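# Place the chopping mat fully inside the crate

## Task

Get the chopping mat completely inside the crate so that no part of it sticks up above the crate's rim.

## Robot and tools

ROBOT. Two arms work over a table: left_arm carries a left hand and right_arm a right hand, which are mirror images. Each hand has index, middle and ring fingers plus a thumb, with sixteen motors per hand. Base positions in the scene frame are left_arm (-0.049, +0.328, +0.013) m and right_arm (-0.046, -0.334, +0.038) m, each turned only slightly about z. A camera stand is fixed behind the arms. A loose object may sometimes get a short shove from outside.

FRAMES. Scene frame: origin at table-top height, halfway between the nominal bases. +z points up, +x points out over the table, and left_arm is on the +y side. Image left and right do not follow these names. Reported hand positions and orientations use each arm's own base frame. Fixed cameras and the table use the scene frame. Motion offsets use the current Hand target's own axes. Hand point axes: +z runs along straightened fingers toward the tips, and +y comes out of the palm face. On the right hand +x points across the palm away from the thumb; on the left hand +x points toward the thumb. The palm face lies about 0.06 m along -y from the hand point. Straight fingertips reach roughly 0.12 m beyond it. A rigid mast behind the wrist, on the palm side, can strike objects.

execute_actions. Argument actions is a list of actions, each lasting 0.5 s. One action is a list of 1 to 15 rows, each row one 1/30 s control step. If an action has fewer rows, its final row repeats to fill the 15 steps. Every row holds exactly 48 numbers in [-1, 1] and always covers both arms, in this order:
- left_arm dx, dy, dz, rx, ry, rz
- 16 left-hand motor goals
- left current_limit, left speed
- then the same 24 numbers for right_arm and the right hand.

The six arm numbers are an offset, not a pose. They are measured from the Hand target as it stood when the action began, along that target's own axes. Each row is counted from that same starting target, so rows within one action do not add up. Successive actions do add up: sending the same offset again moves the arm further. Scale: 1.0 equals 0.6 m for dx, dy, dz and 180 degrees for rx, ry, rz. rx, ry, rz together form a single rotation vector. Each step, the commanded orientation is limited to within 40 degrees of the measured one. The arm may stop short of the target, and friction or load can leave it a few cm off. Sending an action with zero offsets asks again for the same target. If the hand still rests short, send the remaining gap as an offset. The arm sags under weight, so aim higher when lifting. To stop pushing against a surface, pull the target back past where the hand is.

Hand motor numbers are absolute goal angles, scaled linearly from the -1 stop to the +1 stop. Order: index_abd, index_mcp, index_pip, index_dip, middle_abd, middle_mcp, middle_pip, middle_dip, ring_abd, ring_mcp, ring_pip, ring_dip, thumb_cmc, thumb_axl, thumb_mcp, thumb_ipl. Moving toward -1 curls a finger toward the palm. The straight positions are about +0.75 for _mcp, +0.58 for _pip, +0.70 for _dip and 0 for _abd. thumb_cmc near +0.71 lays the thumb flat beside the palm, and lower values bring it round in front. A zero is a real goal, not a hold. To leave a hand unchanged, resend its hand_goal, hand_current_limit and hand_speed. Right-hand limit: thumb_ipl goals stop at +41.3 degrees, roughly number +0.28. Anything higher acts as that value.

current_limit maps -1..+1 to 0..550 mA, never below 11 mA. A low value also slows the hinges and may leave fingers too weak to lift. speed sets the goal's travel rate to (speed+1)/2 of 8.5 rad/s. The starting values are +0.4 and -0.6, and whatever you last sent stays in effect. A finger grips only while its goal lies beyond the object's surface.

The optional cameras argument takes a list of names, ["all"], or [] for none. With an empty actions list, all cameras are returned by default; otherwise none are. Camera names: cam_high (896x504), cam_low (896x504), cam_left_wrist (672x504), cam_right_wrist (672x504). An unknown name makes the call invalid.

zoom_image: camera (one of the four names) and region [x0, y0, x1, y1] in pixels, with the origin at the top left. The region can be at most 504 by 504. It only works on cameras in the most recent image set.

finished_scene: scene is the current scene's integer number. It ends the scene permanently. The mat must stay inside the crate with no support from the robot.

RESULTS. For each arm the results give:
- end_effector_position (m) and end_effector_quat_wxyz, in the base frame
- Hand target: the commanded pose after clipping, which the next offsets start from
- joint positions, velocities ("within noise" means still) and torques; torques include gravity and carry offsets
- hand_goal, hand_measured, hand_current_ma (positive pushes toward -1)
- hand_state per motor: moving, goal, blocked (pressing or stuck), or overload
- hand_current_limit and hand_speed
- motor temperatures
A call returns once the robot has been still, or 3 s after its last action. Time spent thinking also runs the simulation, and the robot keeps holding its last command.

AVOID.
- Dropping the mat, releasing it while it moves, slamming it, or knocking anything off the table, which fails the task.
- Hitting fixed or heavy objects hard.
- Letting the arms or hands collide or squeeze each other.
- Arm stops of any kind.
- A hand motor spending 5 s at 495 mA or more: it shuts down for 10 s.
- Long stretched-out holds or pushing toward unreachable poses. Motors heat up; a MOTOR HOT line appears at 85 °C, and at 100 °C the arm falls in an OVER-TEMPERATURE FAULT for 30 to 60 s or longer.
- Joint limits (rad): waist ±2.880, shoulder 0 to 3.142, elbow 0 to 3.019, wrist pitch -1.693 to 1.571, wrist yaw ±1.571, wrist roll ±2.094.

Each tool is called after "Call:" as name(argument=value, ...) on one line, values as JSON.

## Session

Call:
execute_actions(actions=[])

Scene clock: 0.00 s.
left_arm: end_effector_position=(+0.9069, -0.1431, +0.1487) hand_goal=(+0.000, +0.754, +0.576, +0.696, +0.000, +0.754, +0.576, +0.696, +0.000, +0.754, +0.576, +0.696, +0.714, +0.678, +0.226, +0.168) hand_measured=(+0.000, +0.754, +0.576, +0.696, +0.000, +0.754, +0.576, +0.696, +0.000, +0.754, +0.576, +0.696, +0.714, +0.678, +0.226, +0.168) hand_current_ma=(+0, +0, +0, +0, +0, +0, +0, +0, +0, +0, +0, +0, +0, +0, +0, +0) hand_state=(goal, goal, goal, goal, goal, goal, goal, goal, goal, goal, goal, goal, goal, goal, goal, goal) hand_current_limit=0.40 hand_speed=-0.60 end_effector_quat_wxyz=(+0.451, +0.389, +0.803, -0.007) | right_arm: end_effector_position=(+0.8274, -0.0039, +0.2682) hand_goal=(+0.000, +0.754, +0.576, +0.696, +0.000, +0.754, +0.576, +0.696, +0.000, +0.754, +0.576, +0.696, +0.714, +0.678, +0.226, +0.168) hand_measured=(+0.000, +0.754, +0.576, +0.696, +0.000, +0.754, +0.576, +0.696, +0.000, +0.754, +0.576, +0.696, +0.714, +0.678, +0.226, +0.168) hand_current_ma=(+0, +0, +0, +0, +0, +0, +0, +0, +0, +0, +0, +0, +0, +0, +0, +0) hand_state=(goal, goal, goal, goal, goal, goal, goal, goal, goal, goal, goal, goal, goal, goal, goal, goal) hand_current_limit=0.40 hand_speed=-0.60 end_effector_quat_wxyz=(+0.263, -0.019, +0.791, +0.553)
Joint positions: left_arm=[-0.205 2.282 2.047 -0.416 0.21 -0.977] | right_arm=[-0.236 2.491 2.447 -0.912 -1.259 -1.401]
Joint velocities: within noise
Joint torques (N m): no reading
Motor temperatures (°C): left_arm=[27 26 29 31 26 30] | right_arm=[33 26 29 30 27 25]
Heat: left arm: hottest wrist pitch 31 °C; right arm: hottest waist 33 °C.
Hand target: left_arm +0.9137, -0.1446, +0.1814; +0.474, +0.387, +0.791, -0.001 | right_arm +0.8285, -0.0042, +0.2794; +0.274, -0.028, +0.789, +0.550

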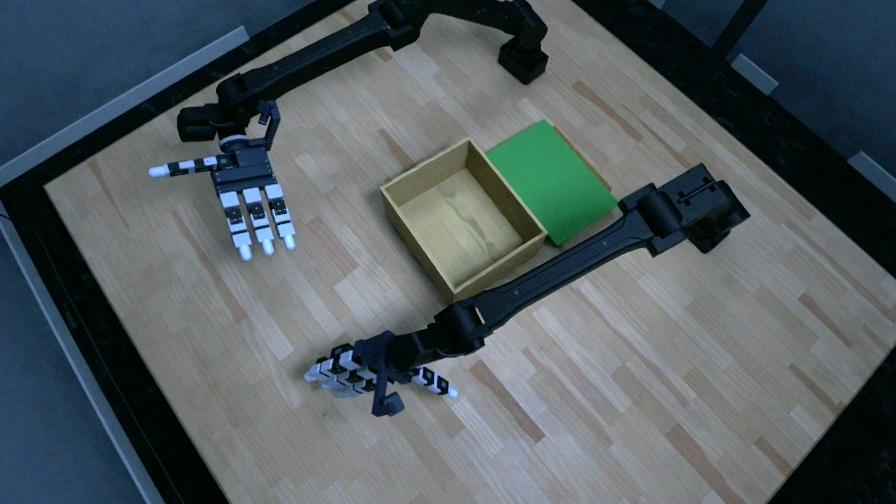

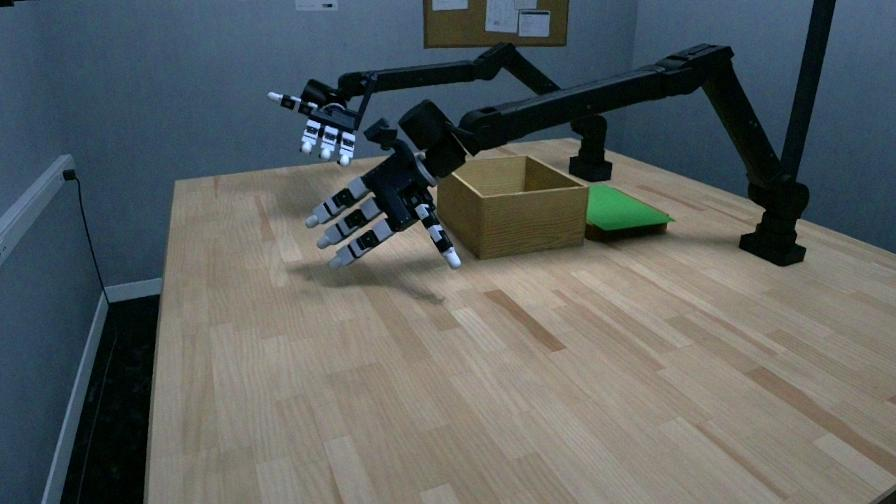

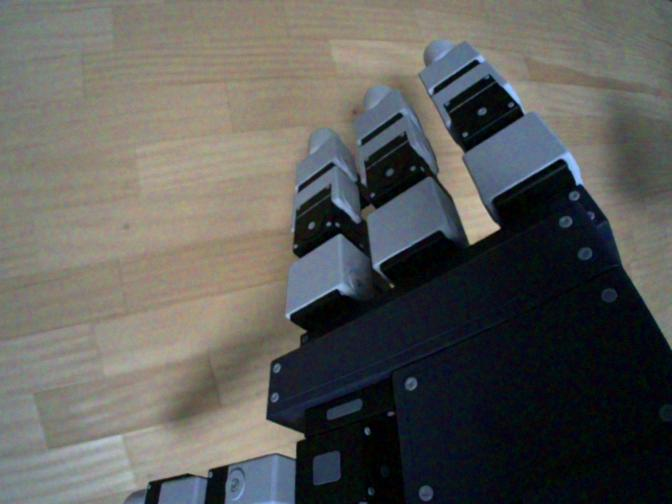

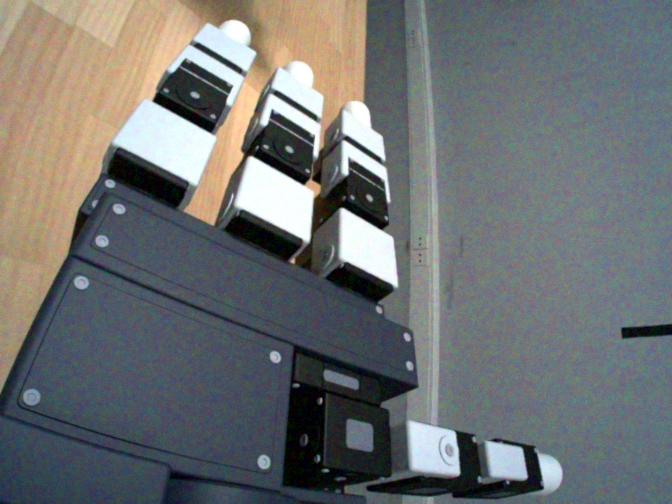

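Call:
zoom_image(camera="cam_high", region=[360, 100, 660, 320])

Call:
zoom_image(camera="cam_low", region=[420, 130, 700, 290])

Scaled by 1.680 from the camera's 896x504 image, which has a finer 1280x720 frame.

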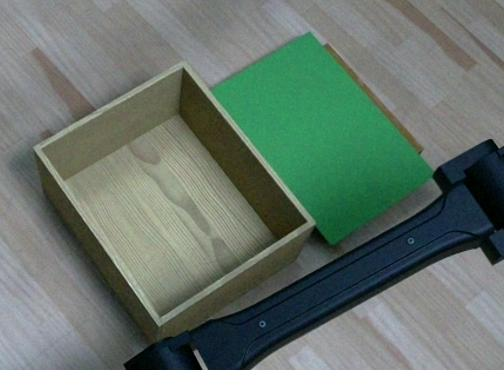

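Scaled by 1.800 from the camera's 896x504 image, which has a finer 1280x720 frame.

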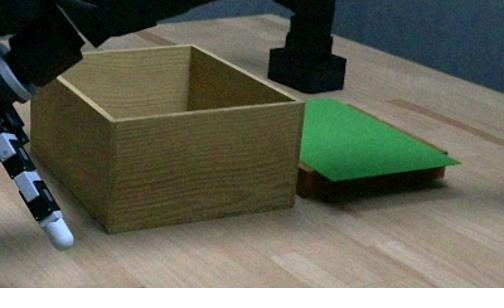

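Call:
zoom_image(camera="cam_low", region=[560, 165, 700, 255])

Call:
zoom_image(camera="cam_high", region=[470, 100, 640, 260])

Scaled by 3.600 from the camera's 896x504 image, which has a finer 1280x720 frame.

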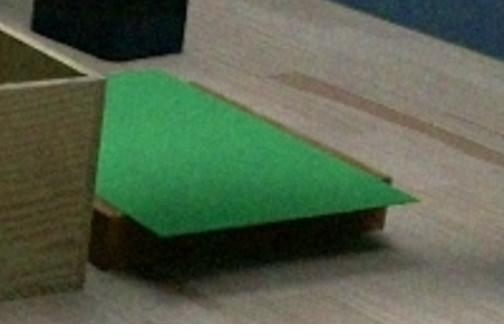

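Scaled by 2.965 from the camera's 896x504 image, which has a finer 1280x720 frame.

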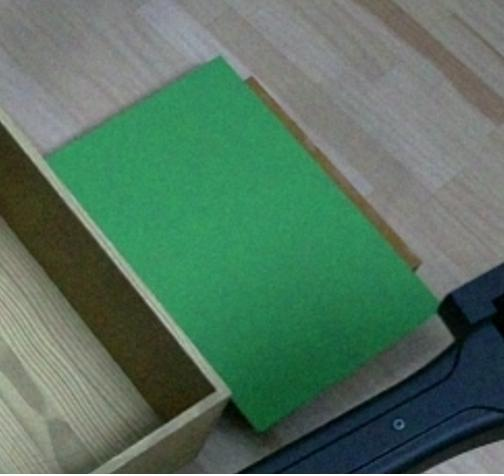

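Call:
execute_actions(actions=[[[0.002,-0.029,-0.105,0,0,0,0,0.3,0.46,0.69,0,0.3,0.46,0.69,0,0.3,0.46,0.69,0.1,0.678,0.226,0.168,0.4,-0.6,0,0,0,0,0,0,0,0.754,0.576,0.696,0,0.754,0.576,0.696,0,0.754,0.576,0.696,0.714,0.678,0.226,0.168,0.4,-0.6]],[[0.002,-0.029,-0.105,0,0,0,0,0.3,0.46,0.69,0,0.3,0.46,0.69,0,0.3,0.46,0.69,0.1,0.678,0.226,0.168,0.4,-0.6,0,0,0,0,0,0,0,0.754,0.576,0.696,0,0.754,0.576,0.696,0,0.754,0.576,0.696,0.714,0.678,0.226,0.168,0.4,-0.6]],[[0.002,-0.029,-0.105,0,0,0,0,0.3,0.46,0.69,0,0.3,0.46,0.69,0,0.3,0.46,0.69,0.1,0.678,0.226,0.168,0.4,-0.6,0,0,0,0,0,0,0,0.754,0.576,0.696,0,0.754,0.576,0.696,0,0.754,0.576,0.696,0.714,0.678,0.226,0.168,0.4,-0.6]],[[0.002,-0.029,-0.105,0,0,0,0,0.3,0.46,0.69,0,0.3,0.46,0.69,0,0.3,0.46,0.69,0.1,0.678,0.226,0.168,0.4,-0.6,0,0,0,0,0,0,0,0.754,0.576,0.696,0,0.754,0.576,0.696,0,0.754,0.576,0.696,0.714,0.678,0.226,0.168,0.4,-0.6]]])

Scene clock: 81.27 s.
left_arm: end_effector_position=(+0.6844, -0.0967, +0.2846) hand_goal=(+0.000, +0.300, +0.460, +0.690, +0.000, +0.300, +0.460, +0.690, +0.000, +0.300, +0.460, +0.690, +0.100, +0.678, +0.226, +0.168) hand_measured=(+0.002, +0.312, +0.464, +0.694, +0.002, +0.310, +0.466, +0.692, +0.002, +0.310, +0.466, +0.694, +0.112, +0.678, +0.224, +0.168) hand_current_ma=(+0, +5, +1, +0, +0, +3, +1, +0, +0, +4, +1, +0, +4, +0, +0, +0) hand_state=(goal, goal, goal, goal, goal, goal, goal, goal, goal, goal, goal, goal, goal, goal, goal, goal) hand_current_limit=0.40 hand_speed=-0.60 end_effector_quat_wxyz=(+0.472, +0.387, +0.792, -0.001) | right_arm: end_effector_position=(+0.8274, -0.0039, +0.2682) hand_goal=(+0.000, +0.754, +0.576, +0.696, +0.000, +0.754, +0.576, +0.696, +0.000, +0.754, +0.576, +0.696, +0.714, +0.678, +0.226, +0.168) hand_measured=(+0.000, +0.760, +0.576, +0.696, +0.000, +0.760, +0.576, +0.696, +0.000, +0.760, +0.576, +0.696, +0.720, +0.678, +0.226, +0.168) hand_current_ma=(+0, +21, +2, +0, +0, +24, +2, +0, +0, +21, +2, +0, +19, -2, -1, -1) hand_state=(goal, goal, goal, goal, goal, goal, goal, goal, goal, goal, goal, goal, goal, goal, goal, goal) hand_current_limit=0.40 hand_speed=-0.60 end_effector_quat_wxyz=(+0.263, -0.019, +0.791, +0.553)
Joint positions: left_arm=[-0.205 1.571 1.305 -0.337 0.21 -0.977] | right_arm=[-0.236 2.491 2.447 -0.912 -1.259 -1.401]
Joint torques (N m): left_arm=[0.03 -13.45 9.16 1.59 -0.06 0.01] | right_arm=[0.79 -24.88 13.16 1.01 -0.93 -0.03]
Motor temperatures (°C): left_arm=[27 32 36 31 26 29] | right_arm=[33 34 35 29 28 25]
Heat: left arm: hottest elbow 36 °C; right arm: hottest elbow 35 °C.
Hand target: left_arm +0.6812, -0.0974, +0.2911; +0.474, +0.387, +0.791, -0.001 | right_arm +0.8285, -0.0042, +0.2794; +0.274, -0.028, +0.789, +0.550
Off the commanded pose: left_arm 0.007 m, 0 deg | right_arm 0.011 m, 2 deg.

Call:
execute_actions(actions=[[[0.002,-0.029,-0.105,0,0,0,0,-0.274,0.358,0.696,0,-0.274,0.358,0.696,0,-0.274,0.358,0.696,-0.5,0.678,0.226,0.168,0.4,-0.6,0,0,0,0,0,0,0,0.754,0.576,0.696,0,0.754,0.576,0.696,0,0.754,0.576,0.696,0.714,0.678,0.226,0.168,0.4,-0.6]],[[0.002,-0.029,-0.105,0,0,0,0,-0.274,0.358,0.696,0,-0.274,0.358,0.696,0,-0.274,0.358,0.696,-0.571,0.678,0.226,0.168,0.4,-0.6,0,0,0,0,0,0,0,0.754,0.576,0.696,0,0.754,0.576,0.696,0,0.754,0.576,0.696,0.714,0.678,0.226,0.168,0.4,-0.6]],[[0.002,-0.029,-0.105,0,0,0,0,-0.274,0.358,0.696,0,-0.274,0.358,0.696,0,-0.274,0.358,0.696,-0.571,0.678,0.226,0.168,0.4,-0.6,0,0,0,0,0,0,0,0.754,0.576,0.696,0,0.754,0.576,0.696,0,0.754,0.576,0.696,0.714,0.678,0.226,0.168,0.4,-0.6]],[[0.0,0,0,0.0648,-0.0022,0.110,0,-0.274,0.358,0.696,0,-0.274,0.358,0.696,0,-0.274,0.358,0.696,-0.571,0.678,0.226,0.168,0.4,-0.6,0,0,0,0,0,0,0,0.754,0.576,0.696,0,0.754,0.576,0.696,0,0.754,0.576,0.696,0.714,0.678,0.226,0.168,0.4,-0.6]],[[0.0,0,0,0.0648,-0.0022,0.110,0,-0.274,0.358,0.696,0,-0.274,0.358,0.696,0,-0.274,0.358,0.696,-0.571,0.678,0.226,0.168,0.4,-0.6,0,0,0,0,0,0,0,0.754,0.576,0.696,0,0.754,0.576,0.696,0,0.754,0.576,0.696,0.714,0.678,0.226,0.168,0.4,-0.6]]], cameras=["all"])

Scene clock: 111.53 s.
left_arm: end_effector_position=(+0.4945, -0.0641, +0.3447) hand_goal=(+0.000, -0.274, +0.358, +0.696, +0.000, -0.274, +0.358, +0.696, +0.000, -0.274, +0.358, +0.696, -0.570, +0.678, +0.226, +0.168) hand_measured=(+0.002, -0.262, +0.362, +0.694, +0.002, -0.264, +0.362, +0.694, +0.002, -0.262, +0.362, +0.694, -0.556, +0.678, +0.224, +0.168) hand_current_ma=(+0, +4, +1, +0, +0, +3, +1, +0, +0, +4, +1, +0, +5, +0, +0, +0) hand_state=(goal, goal, goal, goal, goal, goal, goal, goal, goal, goal, goal, goal, goal, goal, goal, goal) hand_current_limit=0.40 hand_speed=-0.60 end_effector_quat_wxyz=(+0.356, +0.709, +0.609, -0.014) | right_arm: end_effector_position=(+0.8274, -0.0039, +0.2682) hand_goal=(+0.000, +0.754, +0.576, +0.696, +0.000, +0.754, +0.576, +0.696, +0.000, +0.754, +0.576, +0.696, +0.714, +0.678, +0.226, +0.168) hand_measured=(+0.000, +0.760, +0.576, +0.696, +0.000, +0.760, +0.576, +0.696, +0.000, +0.760, +0.576, +0.696, +0.720, +0.678, +0.226, +0.168) hand_current_ma=(+0, +21, +2, +0, +0, +24, +2, +0, +0, +21, +2, +0, +19, -2, -1, -1) hand_state=(goal, goal, goal, goal, goal, goal, goal, goal, goal, goal, goal, goal, goal, goal, goal, goal) hand_current_limit=0.40 hand_speed=-0.60 end_effector_quat_wxyz=(+0.263, -0.019, +0.791, +0.553)
Joint positions: left_arm=[0.023 1.141 1.155 -1.091 0.559 0.03] | right_arm=[-0.236 2.491 2.447 -0.912 -1.259 -1.401]
Joint torques (N m): left_arm=[0.97 -5.48 13.53 0.95 0.63 0.13] | right_arm=[0.91 -25 13.14 1.02 -0.92 -0.03]
Heat: left arm: hottest elbow 37 °C; right arm: hottest elbow 36 °C.
Hand target: left_arm +0.5068, -0.0621, +0.3738; +0.365, +0.716, +0.594, -0.001 | right_arm +0.8285, -0.0042, +0.2794; +0.274, -0.028, +0.789, +0.550
Off the commanded pose: left_arm 0.032 m, 3 deg | right_arm 0.011 m, 2 deg.

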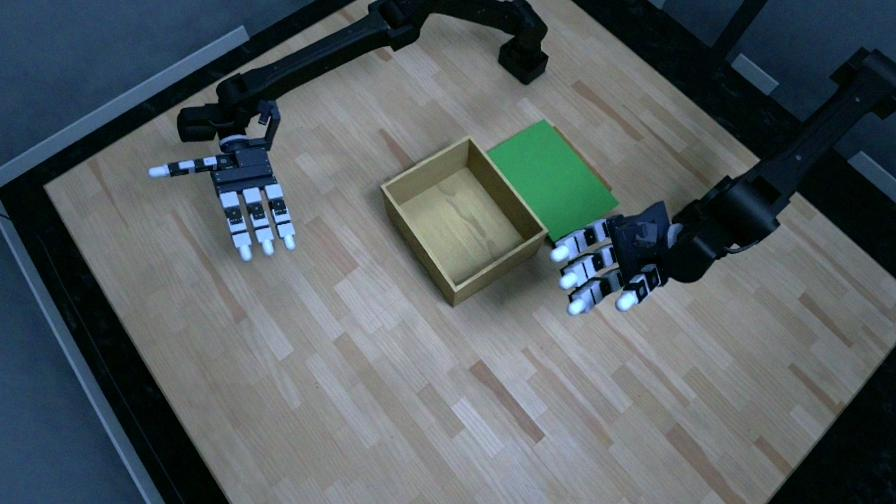

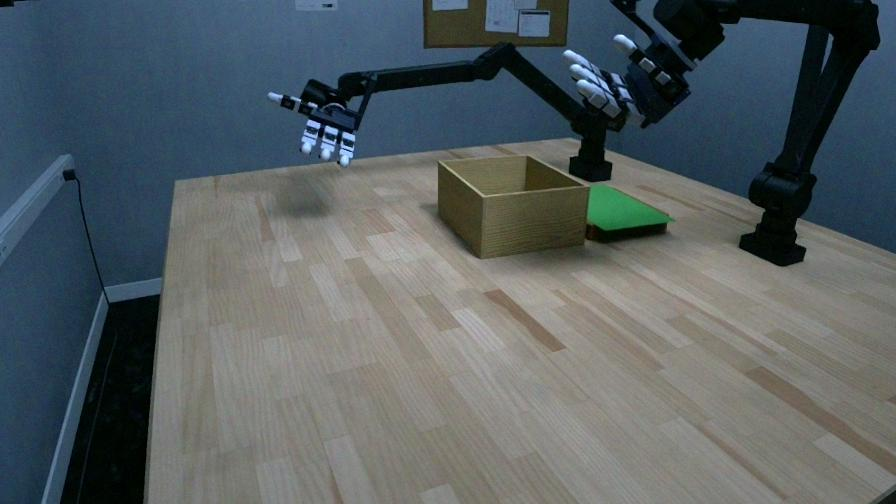

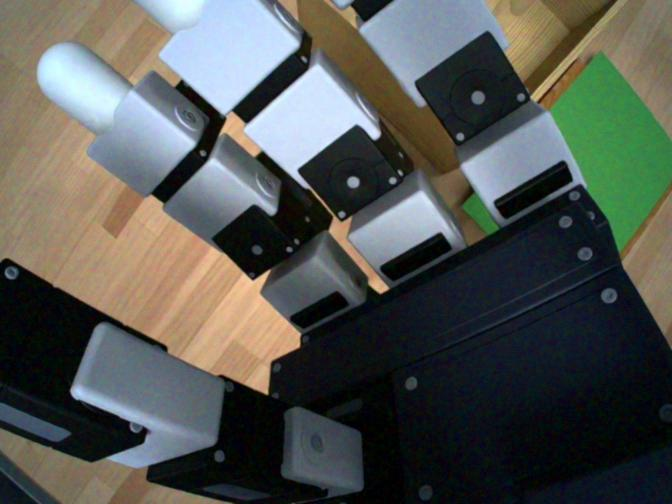

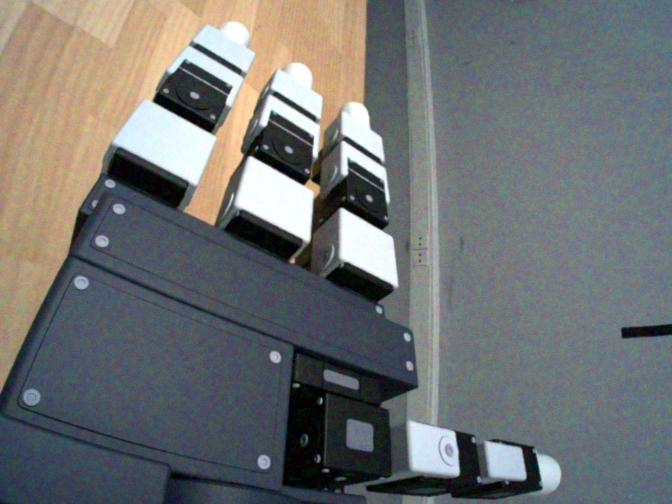

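Call:
execute_actions(actions=[[[0.0,0,0,0.0648,-0.0022,0.110,0,-0.274,0.358,0.696,0,-0.274,0.358,0.696,0,-0.274,0.358,0.696,-0.571,0.678,0.226,0.168,0.4,-0.6,0,0,0,0,0,0,0,0.754,0.576,0.696,0,0.754,0.576,0.696,0,0.754,0.576,0.696,0.714,0.678,0.226,0.168,0.4,-0.6]],[[0.0,0,0,0.0648,-0.0022,0.110,0,-0.274,0.358,0.696,0,-0.274,0.358,0.696,0,-0.274,0.358,0.696,-0.571,0.678,0.226,0.168,0.4,-0.6,0,0,0,0,0,0,0,0.754,0.576,0.696,0,0.754,0.576,0.696,0,0.754,0.576,0.696,0.714,0.678,0.226,0.168,0.4,-0.6]],[[0.0,0,0,0.0648,-0.0022,0.110,0,-0.274,0.358,0.696,0,-0.274,0.358,0.696,0,-0.274,0.358,0.696,-0.571,0.678,0.226,0.168,0.4,-0.6,0,0,0,0,0,0,0,0.754,0.576,0.696,0,0.754,0.576,0.696,0,0.754,0.576,0.696,0.714,0.678,0.226,0.168,0.4,-0.6]],[[0.0,0,0,0.0648,-0.0022,0.110,0,-0.274,0.358,0.696,0,-0.274,0.358,0.696,0,-0.274,0.358,0.696,-0.571,0.678,0.226,0.168,0.4,-0.6,0,0,0,0,0,0,0,0.754,0.576,0.696,0,0.754,0.576,0.696,0,0.754,0.576,0.696,0.714,0.678,0.226,0.168,0.4,-0.6]],[[0.0,0,0,0,0,0,0,-0.274,0.358,0.696,0,-0.274,0.358,0.696,0,-0.274,0.358,0.696,-0.571,0.678,0.226,0.168,0.4,-0.6,0,0,0,0,0,0,0,0.754,0.576,0.696,0,0.754,0.576,0.696,0,0.754,0.576,0.696,0.714,0.678,0.226,0.168,0.4,-0.6]]], cameras=["cam_high","cam_low","cam_left_wrist"])

Scene clock: 140.03 s.
left_arm: end_effector_position=(+0.4993, -0.0597, +0.3561) hand_goal=(+0.000, -0.274, +0.358, +0.696, +0.000, -0.274, +0.358, +0.696, +0.000, -0.274, +0.358, +0.696, -0.570, +0.678, +0.226, +0.168) hand_measured=(+0.002, -0.262, +0.362, +0.694, +0.002, -0.264, +0.362, +0.694, +0.002, -0.262, +0.362, +0.694, -0.568, +0.678, +0.224, +0.168) hand_current_ma=(+0, +4, +1, +0, +0, +3, +1, +0, +0, +4, +1, +0, +0, +0, +0, +0) hand_state=(goal, goal, goal, goal, goal, goal, goal, goal, goal, goal, goal, goal, goal, goal, goal, goal) hand_current_limit=0.40 hand_speed=-0.60 end_effector_quat_wxyz=(+0.013, +0.998, -0.018, +0.054) | right_arm: end_effector_position=(+0.8274, -0.0039, +0.2682) hand_goal=(+0.000, +0.754, +0.576, +0.696, +0.000, +0.754, +0.576, +0.696, +0.000, +0.754, +0.576, +0.696, +0.714, +0.678, +0.226, +0.168) hand_measured=(+0.000, +0.760, +0.576, +0.696, +0.000, +0.760, +0.576, +0.696, +0.000, +0.760, +0.576, +0.696, +0.720, +0.678, +0.226, +0.168) hand_current_ma=(+0, +21, +2, +0, +0, +24, +2, +0, +0, +21, +2, +0, +19, -2, -1, -1) hand_state=(goal, goal, goal, goal, goal, goal, goal, goal, goal, goal, goal, goal, goal, goal, goal, goal) hand_current_limit=0.40 hand_speed=-0.60 end_effector_quat_wxyz=(+0.263, -0.019, +0.791, +0.553)
Joint positions: left_arm=[0.068 1.552 1.782 -1.695 0.035 1.673] | right_arm=[-0.236 2.491 2.447 -0.912 -1.259 -1.401]
Joint torques (N m): left_arm=[-0.26 -10.05 12.23 0.02 0.21 -0.06] | right_arm=[0.91 -24.59 13.11 1.09 -0.93 -0.05]
Heat: left arm: hottest elbow 40 °C; right arm: hottest elbow 37 °C.
Hand target: left_arm +0.5068, -0.0622, +0.3735; +0.001, +0.999, -0.036, -0.001 | right_arm +0.8285, -0.0042, +0.2794; +0.274, -0.028, +0.789, +0.550
Off the commanded pose: left_arm 0.019 m, 7 deg | right_arm 0.011 m, 2 deg.
joint sent to its limit (left arm) — joint 4 (wrist pitch), lower limit. The joint targets are off in orientation, not in position.
Images, in order (width x height): cam_high 896x504, cam_low 896x504, cam_left_wrist 672x504.

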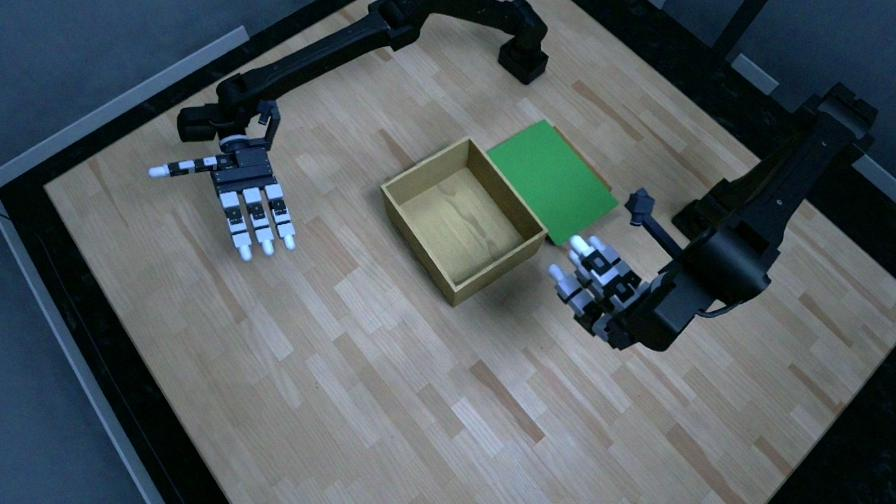

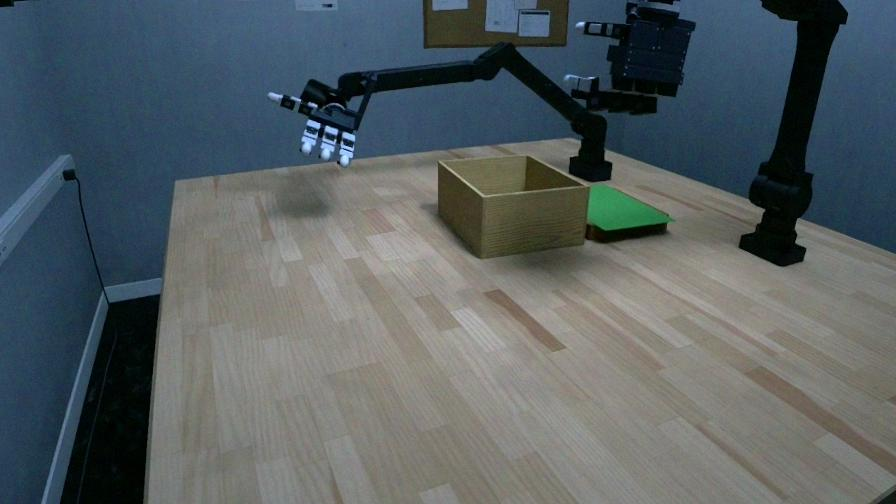

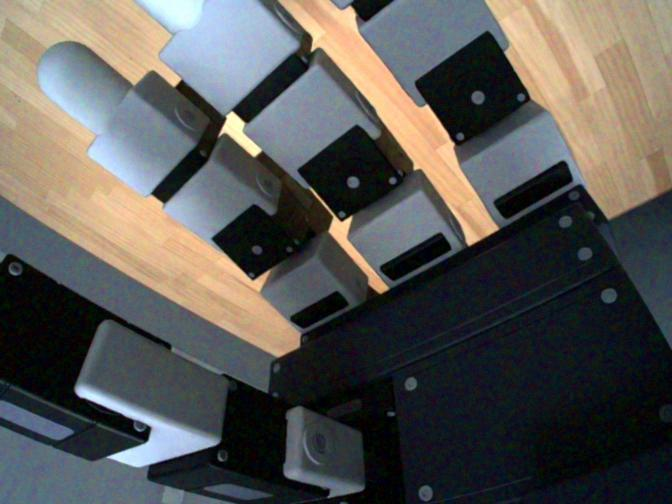

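Call:
execute_actions(actions=[[[-0.0874,0.0101,0.0622,0,0,0,0,-0.274,0.358,0.696,0,-0.274,0.358,0.696,0,-0.274,0.358,0.696,-0.571,0.678,0.226,0.168,0.4,-0.6,0,0,0,0,0,0,0,0.754,0.576,0.696,0,0.754,0.576,0.696,0,0.754,0.576,0.696,0.714,0.678,0.226,0.168,0.4,-0.6]],[[-0.0874,0.0101,0.0622,0,0,0,0,-0.274,0.358,0.696,0,-0.274,0.358,0.696,0,-0.274,0.358,0.696,-0.571,0.678,0.226,0.168,0.4,-0.6,0,0,0,0,0,0,0,0.754,0.576,0.696,0,0.754,0.576,0.696,0,0.754,0.576,0.696,0.714,0.678,0.226,0.168,0.4,-0.6]],[[-0.0874,0.0101,0.0622,0,0,0,0,-0.274,0.358,0.696,0,-0.274,0.358,0.696,0,-0.274,0.358,0.696,-0.571,0.678,0.226,0.168,0.4,-0.6,0,0,0,0,0,0,0,0.754,0.576,0.696,0,0.754,0.576,0.696,0,0.754,0.576,0.696,0.714,0.678,0.226,0.168,0.4,-0.6]],[[-0.0874,0.0101,0.0622,0,0,0,0,-0.274,0.358,0.696,0,-0.274,0.358,0.696,0,-0.274,0.358,0.696,-0.571,0.678,0.226,0.168,0.4,-0.6,0,0,0,0,0,0,0,0.754,0.576,0.696,0,0.754,0.576,0.696,0,0.754,0.576,0.696,0.714,0.678,0.226,0.168,0.4,-0.6]],[[-0.0874,0.0101,0.0622,0,0,0,0,-0.274,0.358,0.696,0,-0.274,0.358,0.696,0,-0.274,0.358,0.696,-0.571,0.678,0.226,0.168,0.4,-0.6,0,0,0,0,0,0,0,0.754,0.576,0.696,0,0.754,0.576,0.696,0,0.754,0.576,0.696,0.714,0.678,0.226,0.168,0.4,-0.6]]], cameras=["cam_high","cam_low","cam_left_wrist"])

Scene clock: 179.53 s.
left_arm: end_effector_position=(+0.2419, -0.0733, +0.1857) hand_goal=(+0.000, -0.274, +0.358, +0.696, +0.000, -0.274, +0.358, +0.696, +0.000, -0.274, +0.358, +0.696, -0.570, +0.678, +0.226, +0.168) hand_measured=(+0.002, -0.262, +0.362, +0.694, +0.002, -0.264, +0.362, +0.694, +0.002, -0.264, +0.362, +0.694, -0.568, +0.678, +0.222, +0.168) hand_current_ma=(+0, +4, +1, +0, +0, +3, +1, +0, +0, +4, +1, +0, +0, +0, -1, +0) hand_state=(goal, goal, goal, goal, goal, goal, goal, goal, goal, goal, goal, goal, goal, goal, goal, goal) hand_current_limit=0.40 hand_speed=-0.60 end_effector_quat_wxyz=(+0.001, +1.000, -0.028, -0.011) | right_arm: end_effector_position=(+0.8274, -0.0039, +0.2682) hand_goal=(+0.000, +0.754, +0.576, +0.696, +0.000, +0.754, +0.576, +0.696, +0.000, +0.754, +0.576, +0.696, +0.714, +0.678, +0.226, +0.168) hand_measured=(+0.000, +0.760, +0.576, +0.696, +0.000, +0.760, +0.576, +0.696, +0.000, +0.760, +0.576, +0.696, +0.720, +0.678, +0.226, +0.168) hand_current_ma=(+0, +21, +2, +0, +0, +24, +2, +0, +0, +21, +2, +0, +19, -2, -1, -1) hand_state=(goal, goal, goal, goal, goal, goal, goal, goal, goal, goal, goal, goal, goal, goal, goal, goal) hand_current_limit=0.40 hand_speed=-0.60 end_effector_quat_wxyz=(+0.263, -0.019, +0.791, +0.553)
Joint positions: left_arm=[0.06 0.93 0.822 -1.484 0 1.686] | right_arm=[-0.236 2.491 2.447 -0.912 -1.259 -1.401]
Joint torques (N m): left_arm=[0.09 -2.84 7.76 0.51 0.32 -0.05] | right_arm=[0.97 -24.94 13.19 1.03 -0.94 -0.02]
Motor temperatures (°C): left_arm=[27 30 41 30 26 29] | right_arm=[32 35 37 29 28 25]
Heat: left arm: hottest elbow 41 °C; right arm: hottest elbow 37 °C.
Hand target: left_arm +0.2429, -0.0739, +0.1872; +0.001, +0.999, -0.036, -0.001 | right_arm +0.8285, -0.0042, +0.2794; +0.274, -0.028, +0.789, +0.550
Off the commanded pose: left_arm 0.002 m, 1 deg | right_arm 0.011 m, 2 deg.
Images, in order (width x height): cam_high 896x504, cam_low 896x504, cam_left_wrist 672x504.

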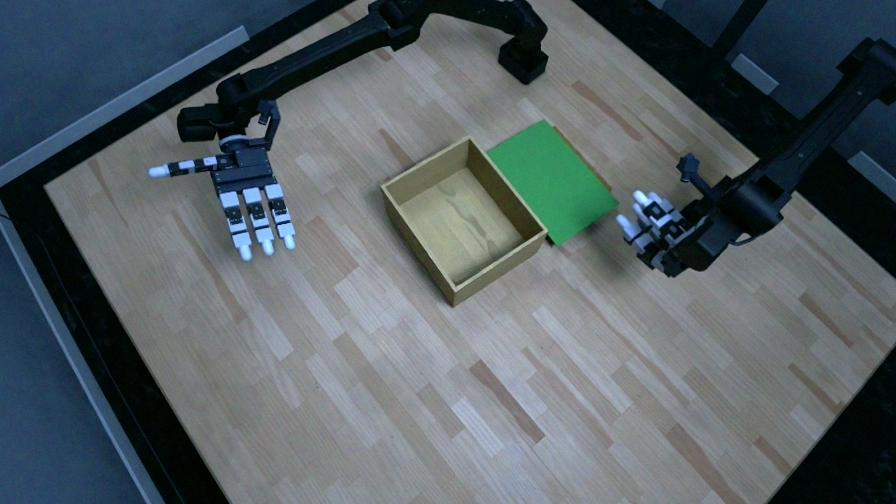

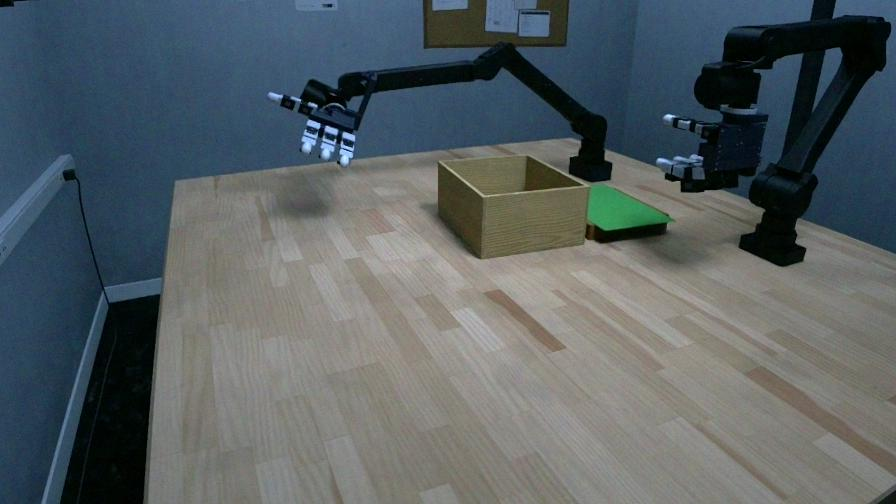

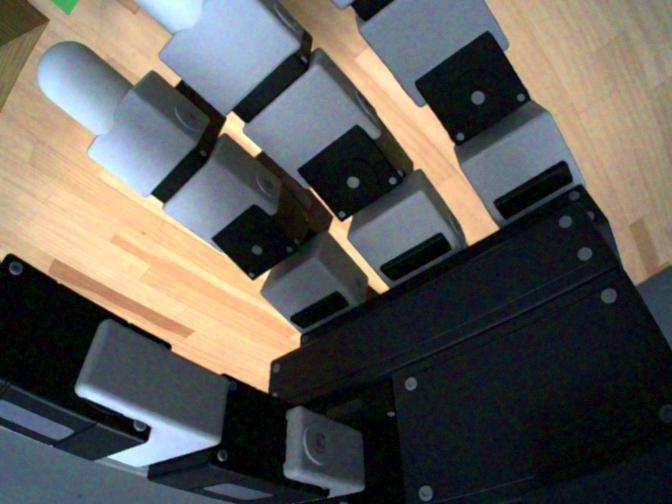

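Call:
zoom_image(camera="cam_high", region=[520, 120, 720, 290])

Call:
zoom_image(camera="cam_low", region=[560, 90, 800, 270])

Scaled by 2.520 from the camera's 896x504 image, which has a finer 1280x720 frame.

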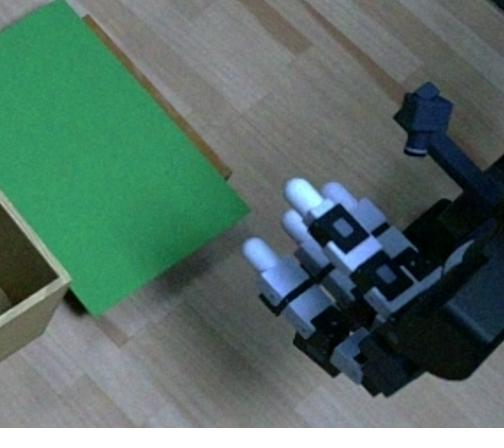

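Scaled by 2.100 from the camera's 896x504 image, which has a finer 1280x720 frame.

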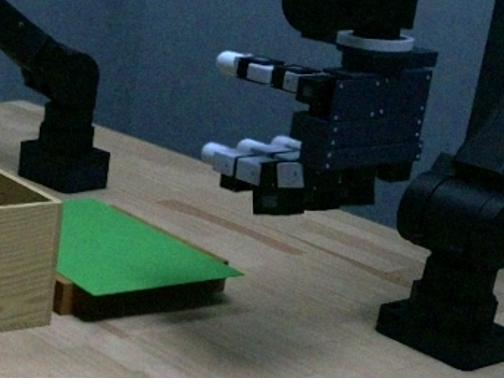

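Call:
execute_actions(actions=[[[0,0,0.08,0,0,0,0,-0.0685,0.358,0.696,0,-0.0685,0.358,0.696,0,-0.0685,0.358,0.696,-0.571,0.678,0.226,0.168,0.4,-0.6,0,0,0,0,0,0,0,0.754,0.576,0.696,0,0.754,0.576,0.696,0,0.754,0.576,0.696,0.714,0.678,0.226,0.168,0.4,-0.6]],[[0,0,0.08,0,0,0,0,-0.0685,0.358,0.696,0,-0.0685,0.358,0.696,0,-0.0685,0.358,0.696,-0.571,0.678,0.226,0.168,0.4,-0.6,0,0,0,0,0,0,0,0.754,0.576,0.696,0,0.754,0.576,0.696,0,0.754,0.576,0.696,0.714,0.678,0.226,0.168,0.4,-0.6]],[[0,0,0.08,0,0,0,0,-0.0685,0.358,0.696,0,-0.0685,0.358,0.696,0,-0.0685,0.358,0.696,-0.571,0.678,0.226,0.168,0.4,-0.6,0,0,0,0,0,0,0,0.754,0.576,0.696,0,0.754,0.576,0.696,0,0.754,0.576,0.696,0.714,0.678,0.226,0.168,0.4,-0.6]]], cameras=["cam_high","cam_low"])

Call:
zoom_image(camera="cam_low", region=[560, 120, 800, 270])

Call:
zoom_image(camera="cam_high", region=[520, 120, 720, 290])

Scene clock: 269.33 s.
left_arm: end_effector_position=(+0.2402, -0.0734, +0.0442) hand_goal=(+0.000, -0.068, +0.358, +0.696, +0.000, -0.068, +0.358, +0.696, +0.000, -0.068, +0.358, +0.696, -0.570, +0.678, +0.226, +0.168) hand_measured=(+0.002, -0.060, +0.362, +0.694, +0.002, -0.062, +0.362, +0.694, +0.002, -0.062, +0.362, +0.694, -0.568, +0.678, +0.222, +0.168) hand_current_ma=(+0, +2, +1, +0, +0, +1, +1, +0, +0, +2, +1, +0, +0, +0, -1, +0) hand_state=(goal, goal, goal, goal, goal, goal, goal, goal, goal, goal, goal, goal, goal, goal, goal, goal) hand_current_limit=0.40 hand_speed=-0.60 end_effector_quat_wxyz=(+0.000, +1.000, -0.029, -0.004) | right_arm: end_effector_position=(+0.8274, -0.0039, +0.2682) hand_goal=(+0.000, +0.754, +0.576, +0.696, +0.000, +0.754, +0.576, +0.696, +0.000, +0.754, +0.576, +0.696, +0.714, +0.678, +0.226, +0.168) hand_measured=(+0.000, +0.760, +0.576, +0.696, +0.000, +0.760, +0.576, +0.696, +0.000, +0.760, +0.576, +0.696, +0.720, +0.678, +0.226, +0.168) hand_current_ma=(+0, +21, +2, +0, +0, +24, +2, +0, +0, +21, +2, +0, +19, -2, -1, -1) hand_state=(goal, goal, goal, goal, goal, goal, goal, goal, goal, goal, goal, goal, goal, goal, goal, goal) hand_current_limit=0.40 hand_speed=-0.60 end_effector_quat_wxyz=(+0.263, -0.019, +0.791, +0.553)
Joint positions: left_arm=[0.06 1.076 0.512 -1.014 0 1.687] | right_arm=[-0.236 2.491 2.447 -0.912 -1.259 -1.401]
Joint torques (N m): left_arm=[0.09 -2.08 7.08 0.59 0.32 -0.06] | right_arm=[0.91 -24.64 13.18 1.01 -0.93 -0.02]
Heat: left arm: hottest elbow 37 °C; right arm: hottest elbow 38 °C.
Hand target: left_arm +0.2428, -0.0741, +0.0434; +0.001, +0.999, -0.036, +0.000 | right_arm +0.8285, -0.0042, +0.2794; +0.274, -0.028, +0.789, +0.550
Off the commanded pose: left_arm 0.003 m, 1 deg | right_arm 0.011 m, 2 deg.
Images, in order (width x height): cam_high 896x504, cam_low 896x504.

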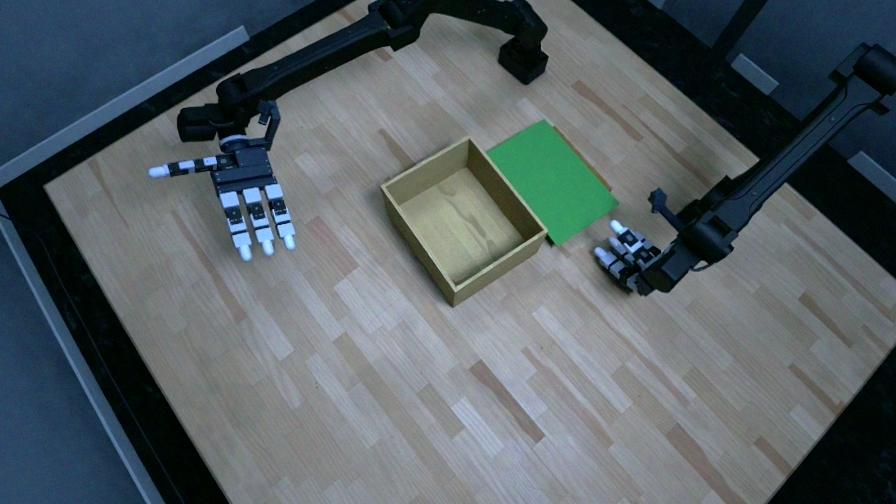

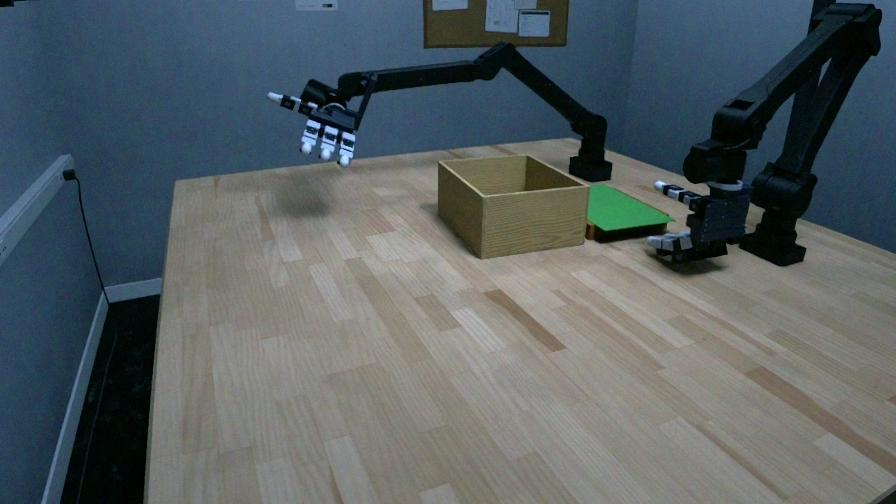

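Scaled by 2.100 from the camera's 896x504 image, which has a finer 1280x720 frame.

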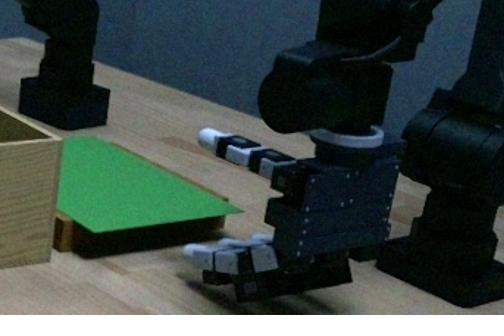

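Scaled by 2.520 from the camera's 896x504 image, which has a finer 1280x720 frame.

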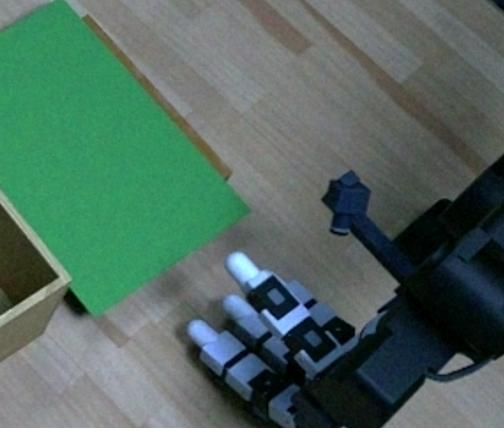

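Call:
execute_actions(actions=[[[0.02,0,0.015,0,0,0,0,-0.0685,0.358,0.696,0,-0.0685,0.358,0.696,0,-0.0685,0.358,0.696,-0.571,0.678,0.226,0.168,0.4,-0.6,0,0,0,0,0,0,0,0.754,0.576,0.696,0,0.754,0.576,0.696,0,0.754,0.576,0.696,0.714,0.678,0.226,0.168,0.4,-0.6]]], cameras=["cam_low"])

Call:
zoom_image(camera="cam_low", region=[600, 170, 760, 280])

Scene clock: 289.47 s.
left_arm: end_effector_position=(+0.2459, -0.0730, +0.0322) hand_goal=(+0.000, -0.068, +0.358, +0.696, +0.000, -0.068, +0.358, +0.696, +0.000, -0.068, +0.358, +0.696, -0.570, +0.678, +0.226, +0.168) hand_measured=(+0.002, -0.070, +0.362, +0.694, +0.002, -0.064, +0.362, +0.694, +0.002, -0.062, +0.362, +0.694, -0.568, +0.678, +0.222, +0.168) hand_current_ma=(+0, +0, +1, +0, +0, +1, +1, +0, +0, +2, +1, +0, +0, +0, -1, +0) hand_state=(goal, goal, goal, goal, goal, goal, goal, goal, goal, goal, goal, goal, goal, goal, goal, goal) hand_current_limit=0.40 hand_speed=-0.60 end_effector_quat_wxyz=(+0.001, +1.000, -0.029, -0.010) | right_arm: end_effector_position=(+0.8274, -0.0039, +0.2682) hand_goal=(+0.000, +0.754, +0.576, +0.696, +0.000, +0.754, +0.576, +0.696, +0.000, +0.754, +0.576, +0.696, +0.714, +0.678, +0.226, +0.168) hand_measured=(+0.000, +0.760, +0.576, +0.696, +0.000, +0.760, +0.576, +0.696, +0.000, +0.760, +0.576, +0.696, +0.720, +0.678, +0.226, +0.168) hand_current_ma=(+0, +21, +2, +0, +0, +24, +2, +0, +0, +21, +2, +0, +19, -2, -1, -1) hand_state=(goal, goal, goal, goal, goal, goal, goal, goal, goal, goal, goal, goal, goal, goal, goal, goal) hand_current_limit=0.40 hand_speed=-0.60 end_effector_quat_wxyz=(+0.263, -0.019, +0.791, +0.553)
Joint positions: left_arm=[0.06 1.134 0.512 -0.97 0 1.687] | right_arm=[-0.236 2.491 2.447 -0.912 -1.259 -1.401]
Joint torques (N m): left_arm=[-0.44 -2.43 7.71 0.73 0.33 -0.11] | right_arm=[1.03 -24.88 13.14 1.07 -0.93 -0.03]
Motor temperatures (°C): left_arm=[27 27 36 30 26 29] | right_arm=[32 36 38 29 29 25]
Heat: left arm: hottest elbow 36 °C; right arm: hottest elbow 38 °C.
Hand target: left_arm +0.2547, -0.0749, +0.0343; +0.001, +0.999, -0.036, -0.001 | right_arm +0.8285, -0.0042, +0.2794; +0.274, -0.028, +0.789, +0.550
Off the commanded pose: left_arm 0.009 m, 1 deg | right_arm 0.011 m, 2 deg.
Images, in order (width x height): cam_low 896x504.

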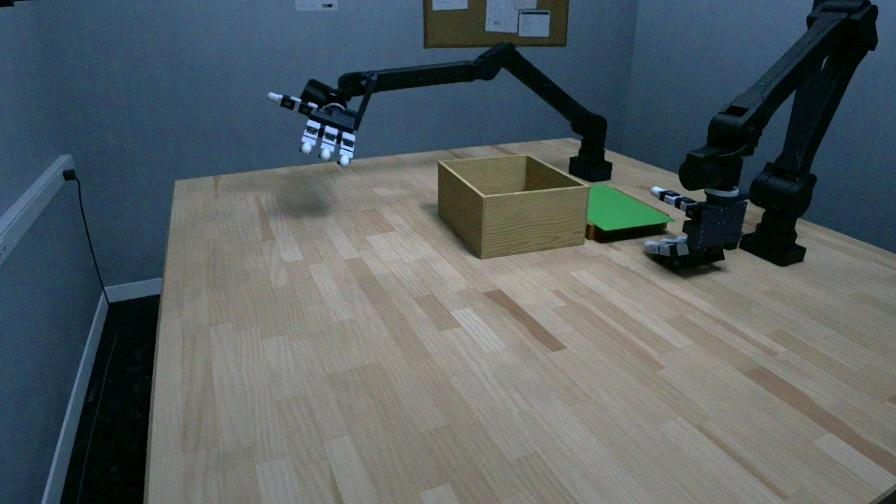

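Scaled by 3.150 from the camera's 896x504 image, which has a finer 1280x720 frame.

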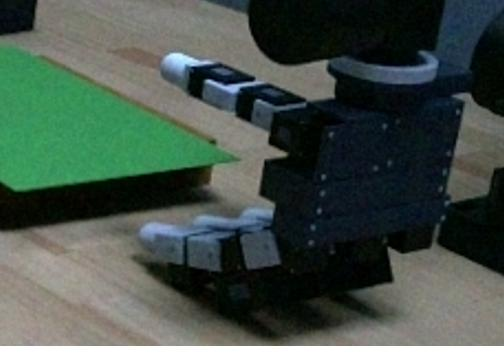

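Call:
execute_actions(actions=[[[0,0,-0.02,0,0,0,0,0.0685,0.212,0.696,0,0.0685,0.212,0.696,0,0.0685,0.212,0.696,-0.571,0.678,0.226,0.168,0.4,-0.6,0,0,0,0,0,0,0,0.754,0.576,0.696,0,0.754,0.576,0.696,0,0.754,0.576,0.696,0.714,0.678,0.226,0.168,0.4,-0.6]]], cameras=["cam_low"])

Call:
zoom_image(camera="cam_low", region=[600, 170, 760, 280])

Scene clock: 313.87 s.
left_arm: end_effector_position=(+0.2463, -0.0759, +0.0376) hand_goal=(+0.000, +0.068, +0.212, +0.696, +0.000, +0.068, +0.212, +0.696, +0.000, +0.068, +0.212, +0.696, -0.570, +0.678, +0.226, +0.168) hand_measured=(+0.002, +0.066, +0.220, +0.694, +0.002, +0.066, +0.220, +0.694, +0.002, +0.068, +0.220, +0.694, -0.568, +0.678, +0.222, +0.168) hand_current_ma=(+0, +0, +2, +0, +0, +0, +2, +0, +0, +0, +2, +0, +0, +0, -1, +0) hand_state=(goal, goal, goal, goal, goal, goal, goal, goal, goal, goal, goal, goal, goal, goal, goal, goal) hand_current_limit=0.40 hand_speed=-0.60 end_effector_quat_wxyz=(+0.006, +0.999, -0.031, -0.008) | right_arm: end_effector_position=(+0.8274, -0.0039, +0.2682) hand_goal=(+0.000, +0.754, +0.576, +0.696, +0.000, +0.754, +0.576, +0.696, +0.000, +0.754, +0.576, +0.696, +0.714, +0.678, +0.226, +0.168) hand_measured=(+0.000, +0.760, +0.576, +0.696, +0.000, +0.760, +0.576, +0.696, +0.000, +0.760, +0.576, +0.696, +0.720, +0.678, +0.226, +0.168) hand_current_ma=(+0, +21, +2, +0, +0, +24, +2, +0, +0, +21, +2, +0, +19, -2, -1, -1) hand_state=(goal, goal, goal, goal, goal, goal, goal, goal, goal, goal, goal, goal, goal, goal, goal, goal) hand_current_limit=0.40 hand_speed=-0.60 end_effector_quat_wxyz=(+0.263, -0.019, +0.791, +0.553)
Joint positions: left_arm=[0.055 1.122 0.518 -0.983 0.011 1.687] | right_arm=[-0.236 2.491 2.447 -0.912 -1.259 -1.401]
Joint torques (N m): left_arm=[-0.21 -3.31 8.83 -0.53 -0.09 -0.12] | right_arm=[0.97 -24.7 13.18 1.1 -0.93 -0.03]
Heat: left arm: hottest elbow 35 °C; right arm: hottest elbow 39 °C.
Hand target: left_arm +0.2547, -0.0750, +0.0463; +0.001, +0.999, -0.036, +0.000 | right_arm +0.8285, -0.0042, +0.2794; +0.274, -0.028, +0.789, +0.550
Off the commanded pose: left_arm 0.012 m, 1 deg | right_arm 0.011 m, 2 deg.
Images, in order (width x height): cam_low 896x504.

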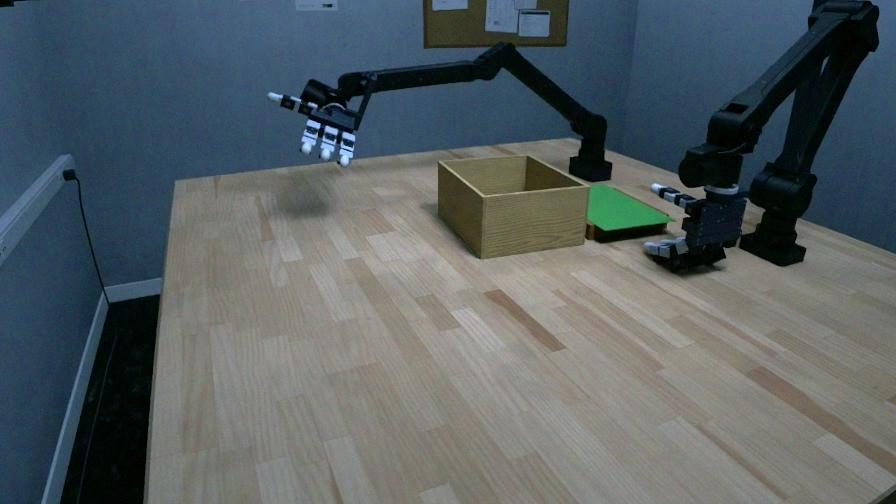

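Scaled by 3.150 from the camera's 896x504 image, which has a finer 1280x720 frame.

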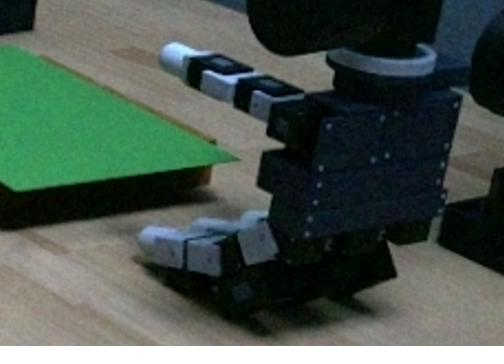

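Call:
execute_actions(actions=[[[0,0,-0.04,0,0,0,0,0.274,-0.007,0.696,0,0.274,-0.007,0.696,0,0.274,-0.007,0.696,-0.571,0.678,0.226,0.168,0.4,-0.6,0,0,0,0,0,0,0,0.754,0.576,0.696,0,0.754,0.576,0.696,0,0.754,0.576,0.696,0.714,0.678,0.226,0.168,0.4,-0.6]]], cameras=["cam_low"])

Call:
zoom_image(camera="cam_low", region=[600, 170, 760, 280])

Scene clock: 327.33 s.
left_arm: end_effector_position=(+0.2364, -0.0755, +0.0515) hand_goal=(+0.000, +0.274, -0.006, +0.696, +0.000, +0.274, -0.006, +0.696, +0.000, +0.274, -0.006, +0.696, -0.570, +0.678, +0.226, +0.168) hand_measured=(+0.002, +0.278, +0.000, +0.694, +0.002, +0.276, +0.002, +0.694, +0.002, +0.278, +0.002, +0.694, -0.568, +0.678, +0.222, +0.168) hand_current_ma=(+0, +0, +1, +0, +0, +0, +2, +0, +0, +0, +2, +0, +0, +0, -1, +0) hand_state=(goal, goal, goal, goal, goal, goal, goal, goal, goal, goal, goal, goal, goal, goal, goal, goal) hand_current_limit=0.40 hand_speed=-0.60 end_effector_quat_wxyz=(+0.005, +0.999, -0.031, -0.025) | right_arm: end_effector_position=(+0.8274, -0.0039, +0.2682) hand_goal=(+0.000, +0.754, +0.576, +0.696, +0.000, +0.754, +0.576, +0.696, +0.000, +0.754, +0.576, +0.696, +0.714, +0.678, +0.226, +0.168) hand_measured=(+0.000, +0.760, +0.576, +0.696, +0.000, +0.760, +0.576, +0.696, +0.000, +0.760, +0.576, +0.696, +0.720, +0.678, +0.226, +0.168) hand_current_ma=(+0, +21, +2, +0, +0, +24, +2, +0, +0, +21, +2, +0, +19, -2, -1, -1) hand_state=(goal, goal, goal, goal, goal, goal, goal, goal, goal, goal, goal, goal, goal, goal, goal, goal) hand_current_limit=0.40 hand_speed=-0.60 end_effector_quat_wxyz=(+0.263, -0.019, +0.791, +0.553)
Joint positions: left_arm=[0.055 1.085 0.54 -1.075 0.005 1.687] | right_arm=[-0.236 2.491 2.447 -0.912 -1.259 -1.401]
Joint torques (N m): left_arm=[-0.21 -3.78 10.55 -0.43 0.11 -0.12] | right_arm=[1.2 -24.76 13.19 1.05 -0.93 -0.04]
Heat: left arm: hottest elbow 36 °C; right arm: hottest elbow 39 °C.
Hand target: left_arm +0.2548, -0.0748, +0.0704; +0.001, +0.999, -0.036, +0.000 | right_arm +0.8285, -0.0042, +0.2794; +0.274, -0.028, +0.789, +0.550
Off the commanded pose: left_arm 0.026 m, 3 deg | right_arm 0.011 m, 2 deg.
Images, in order (width x height): cam_low 896x504.

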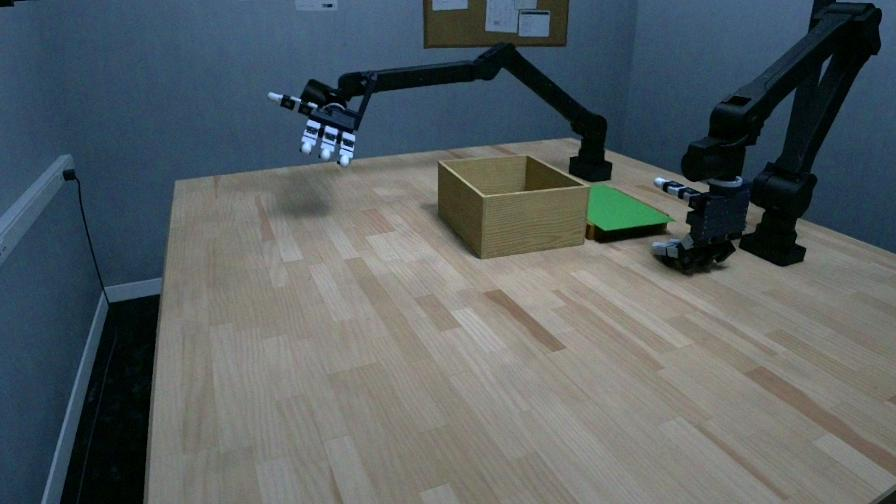

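Scaled by 3.150 from the camera's 896x504 image, which has a finer 1280x720 frame.

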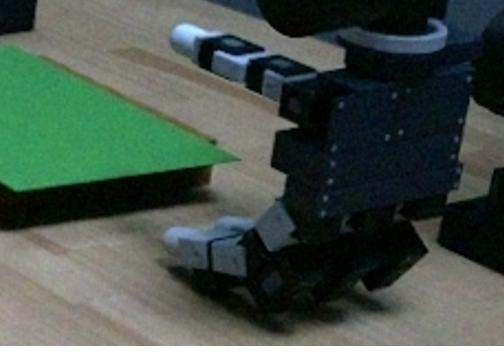

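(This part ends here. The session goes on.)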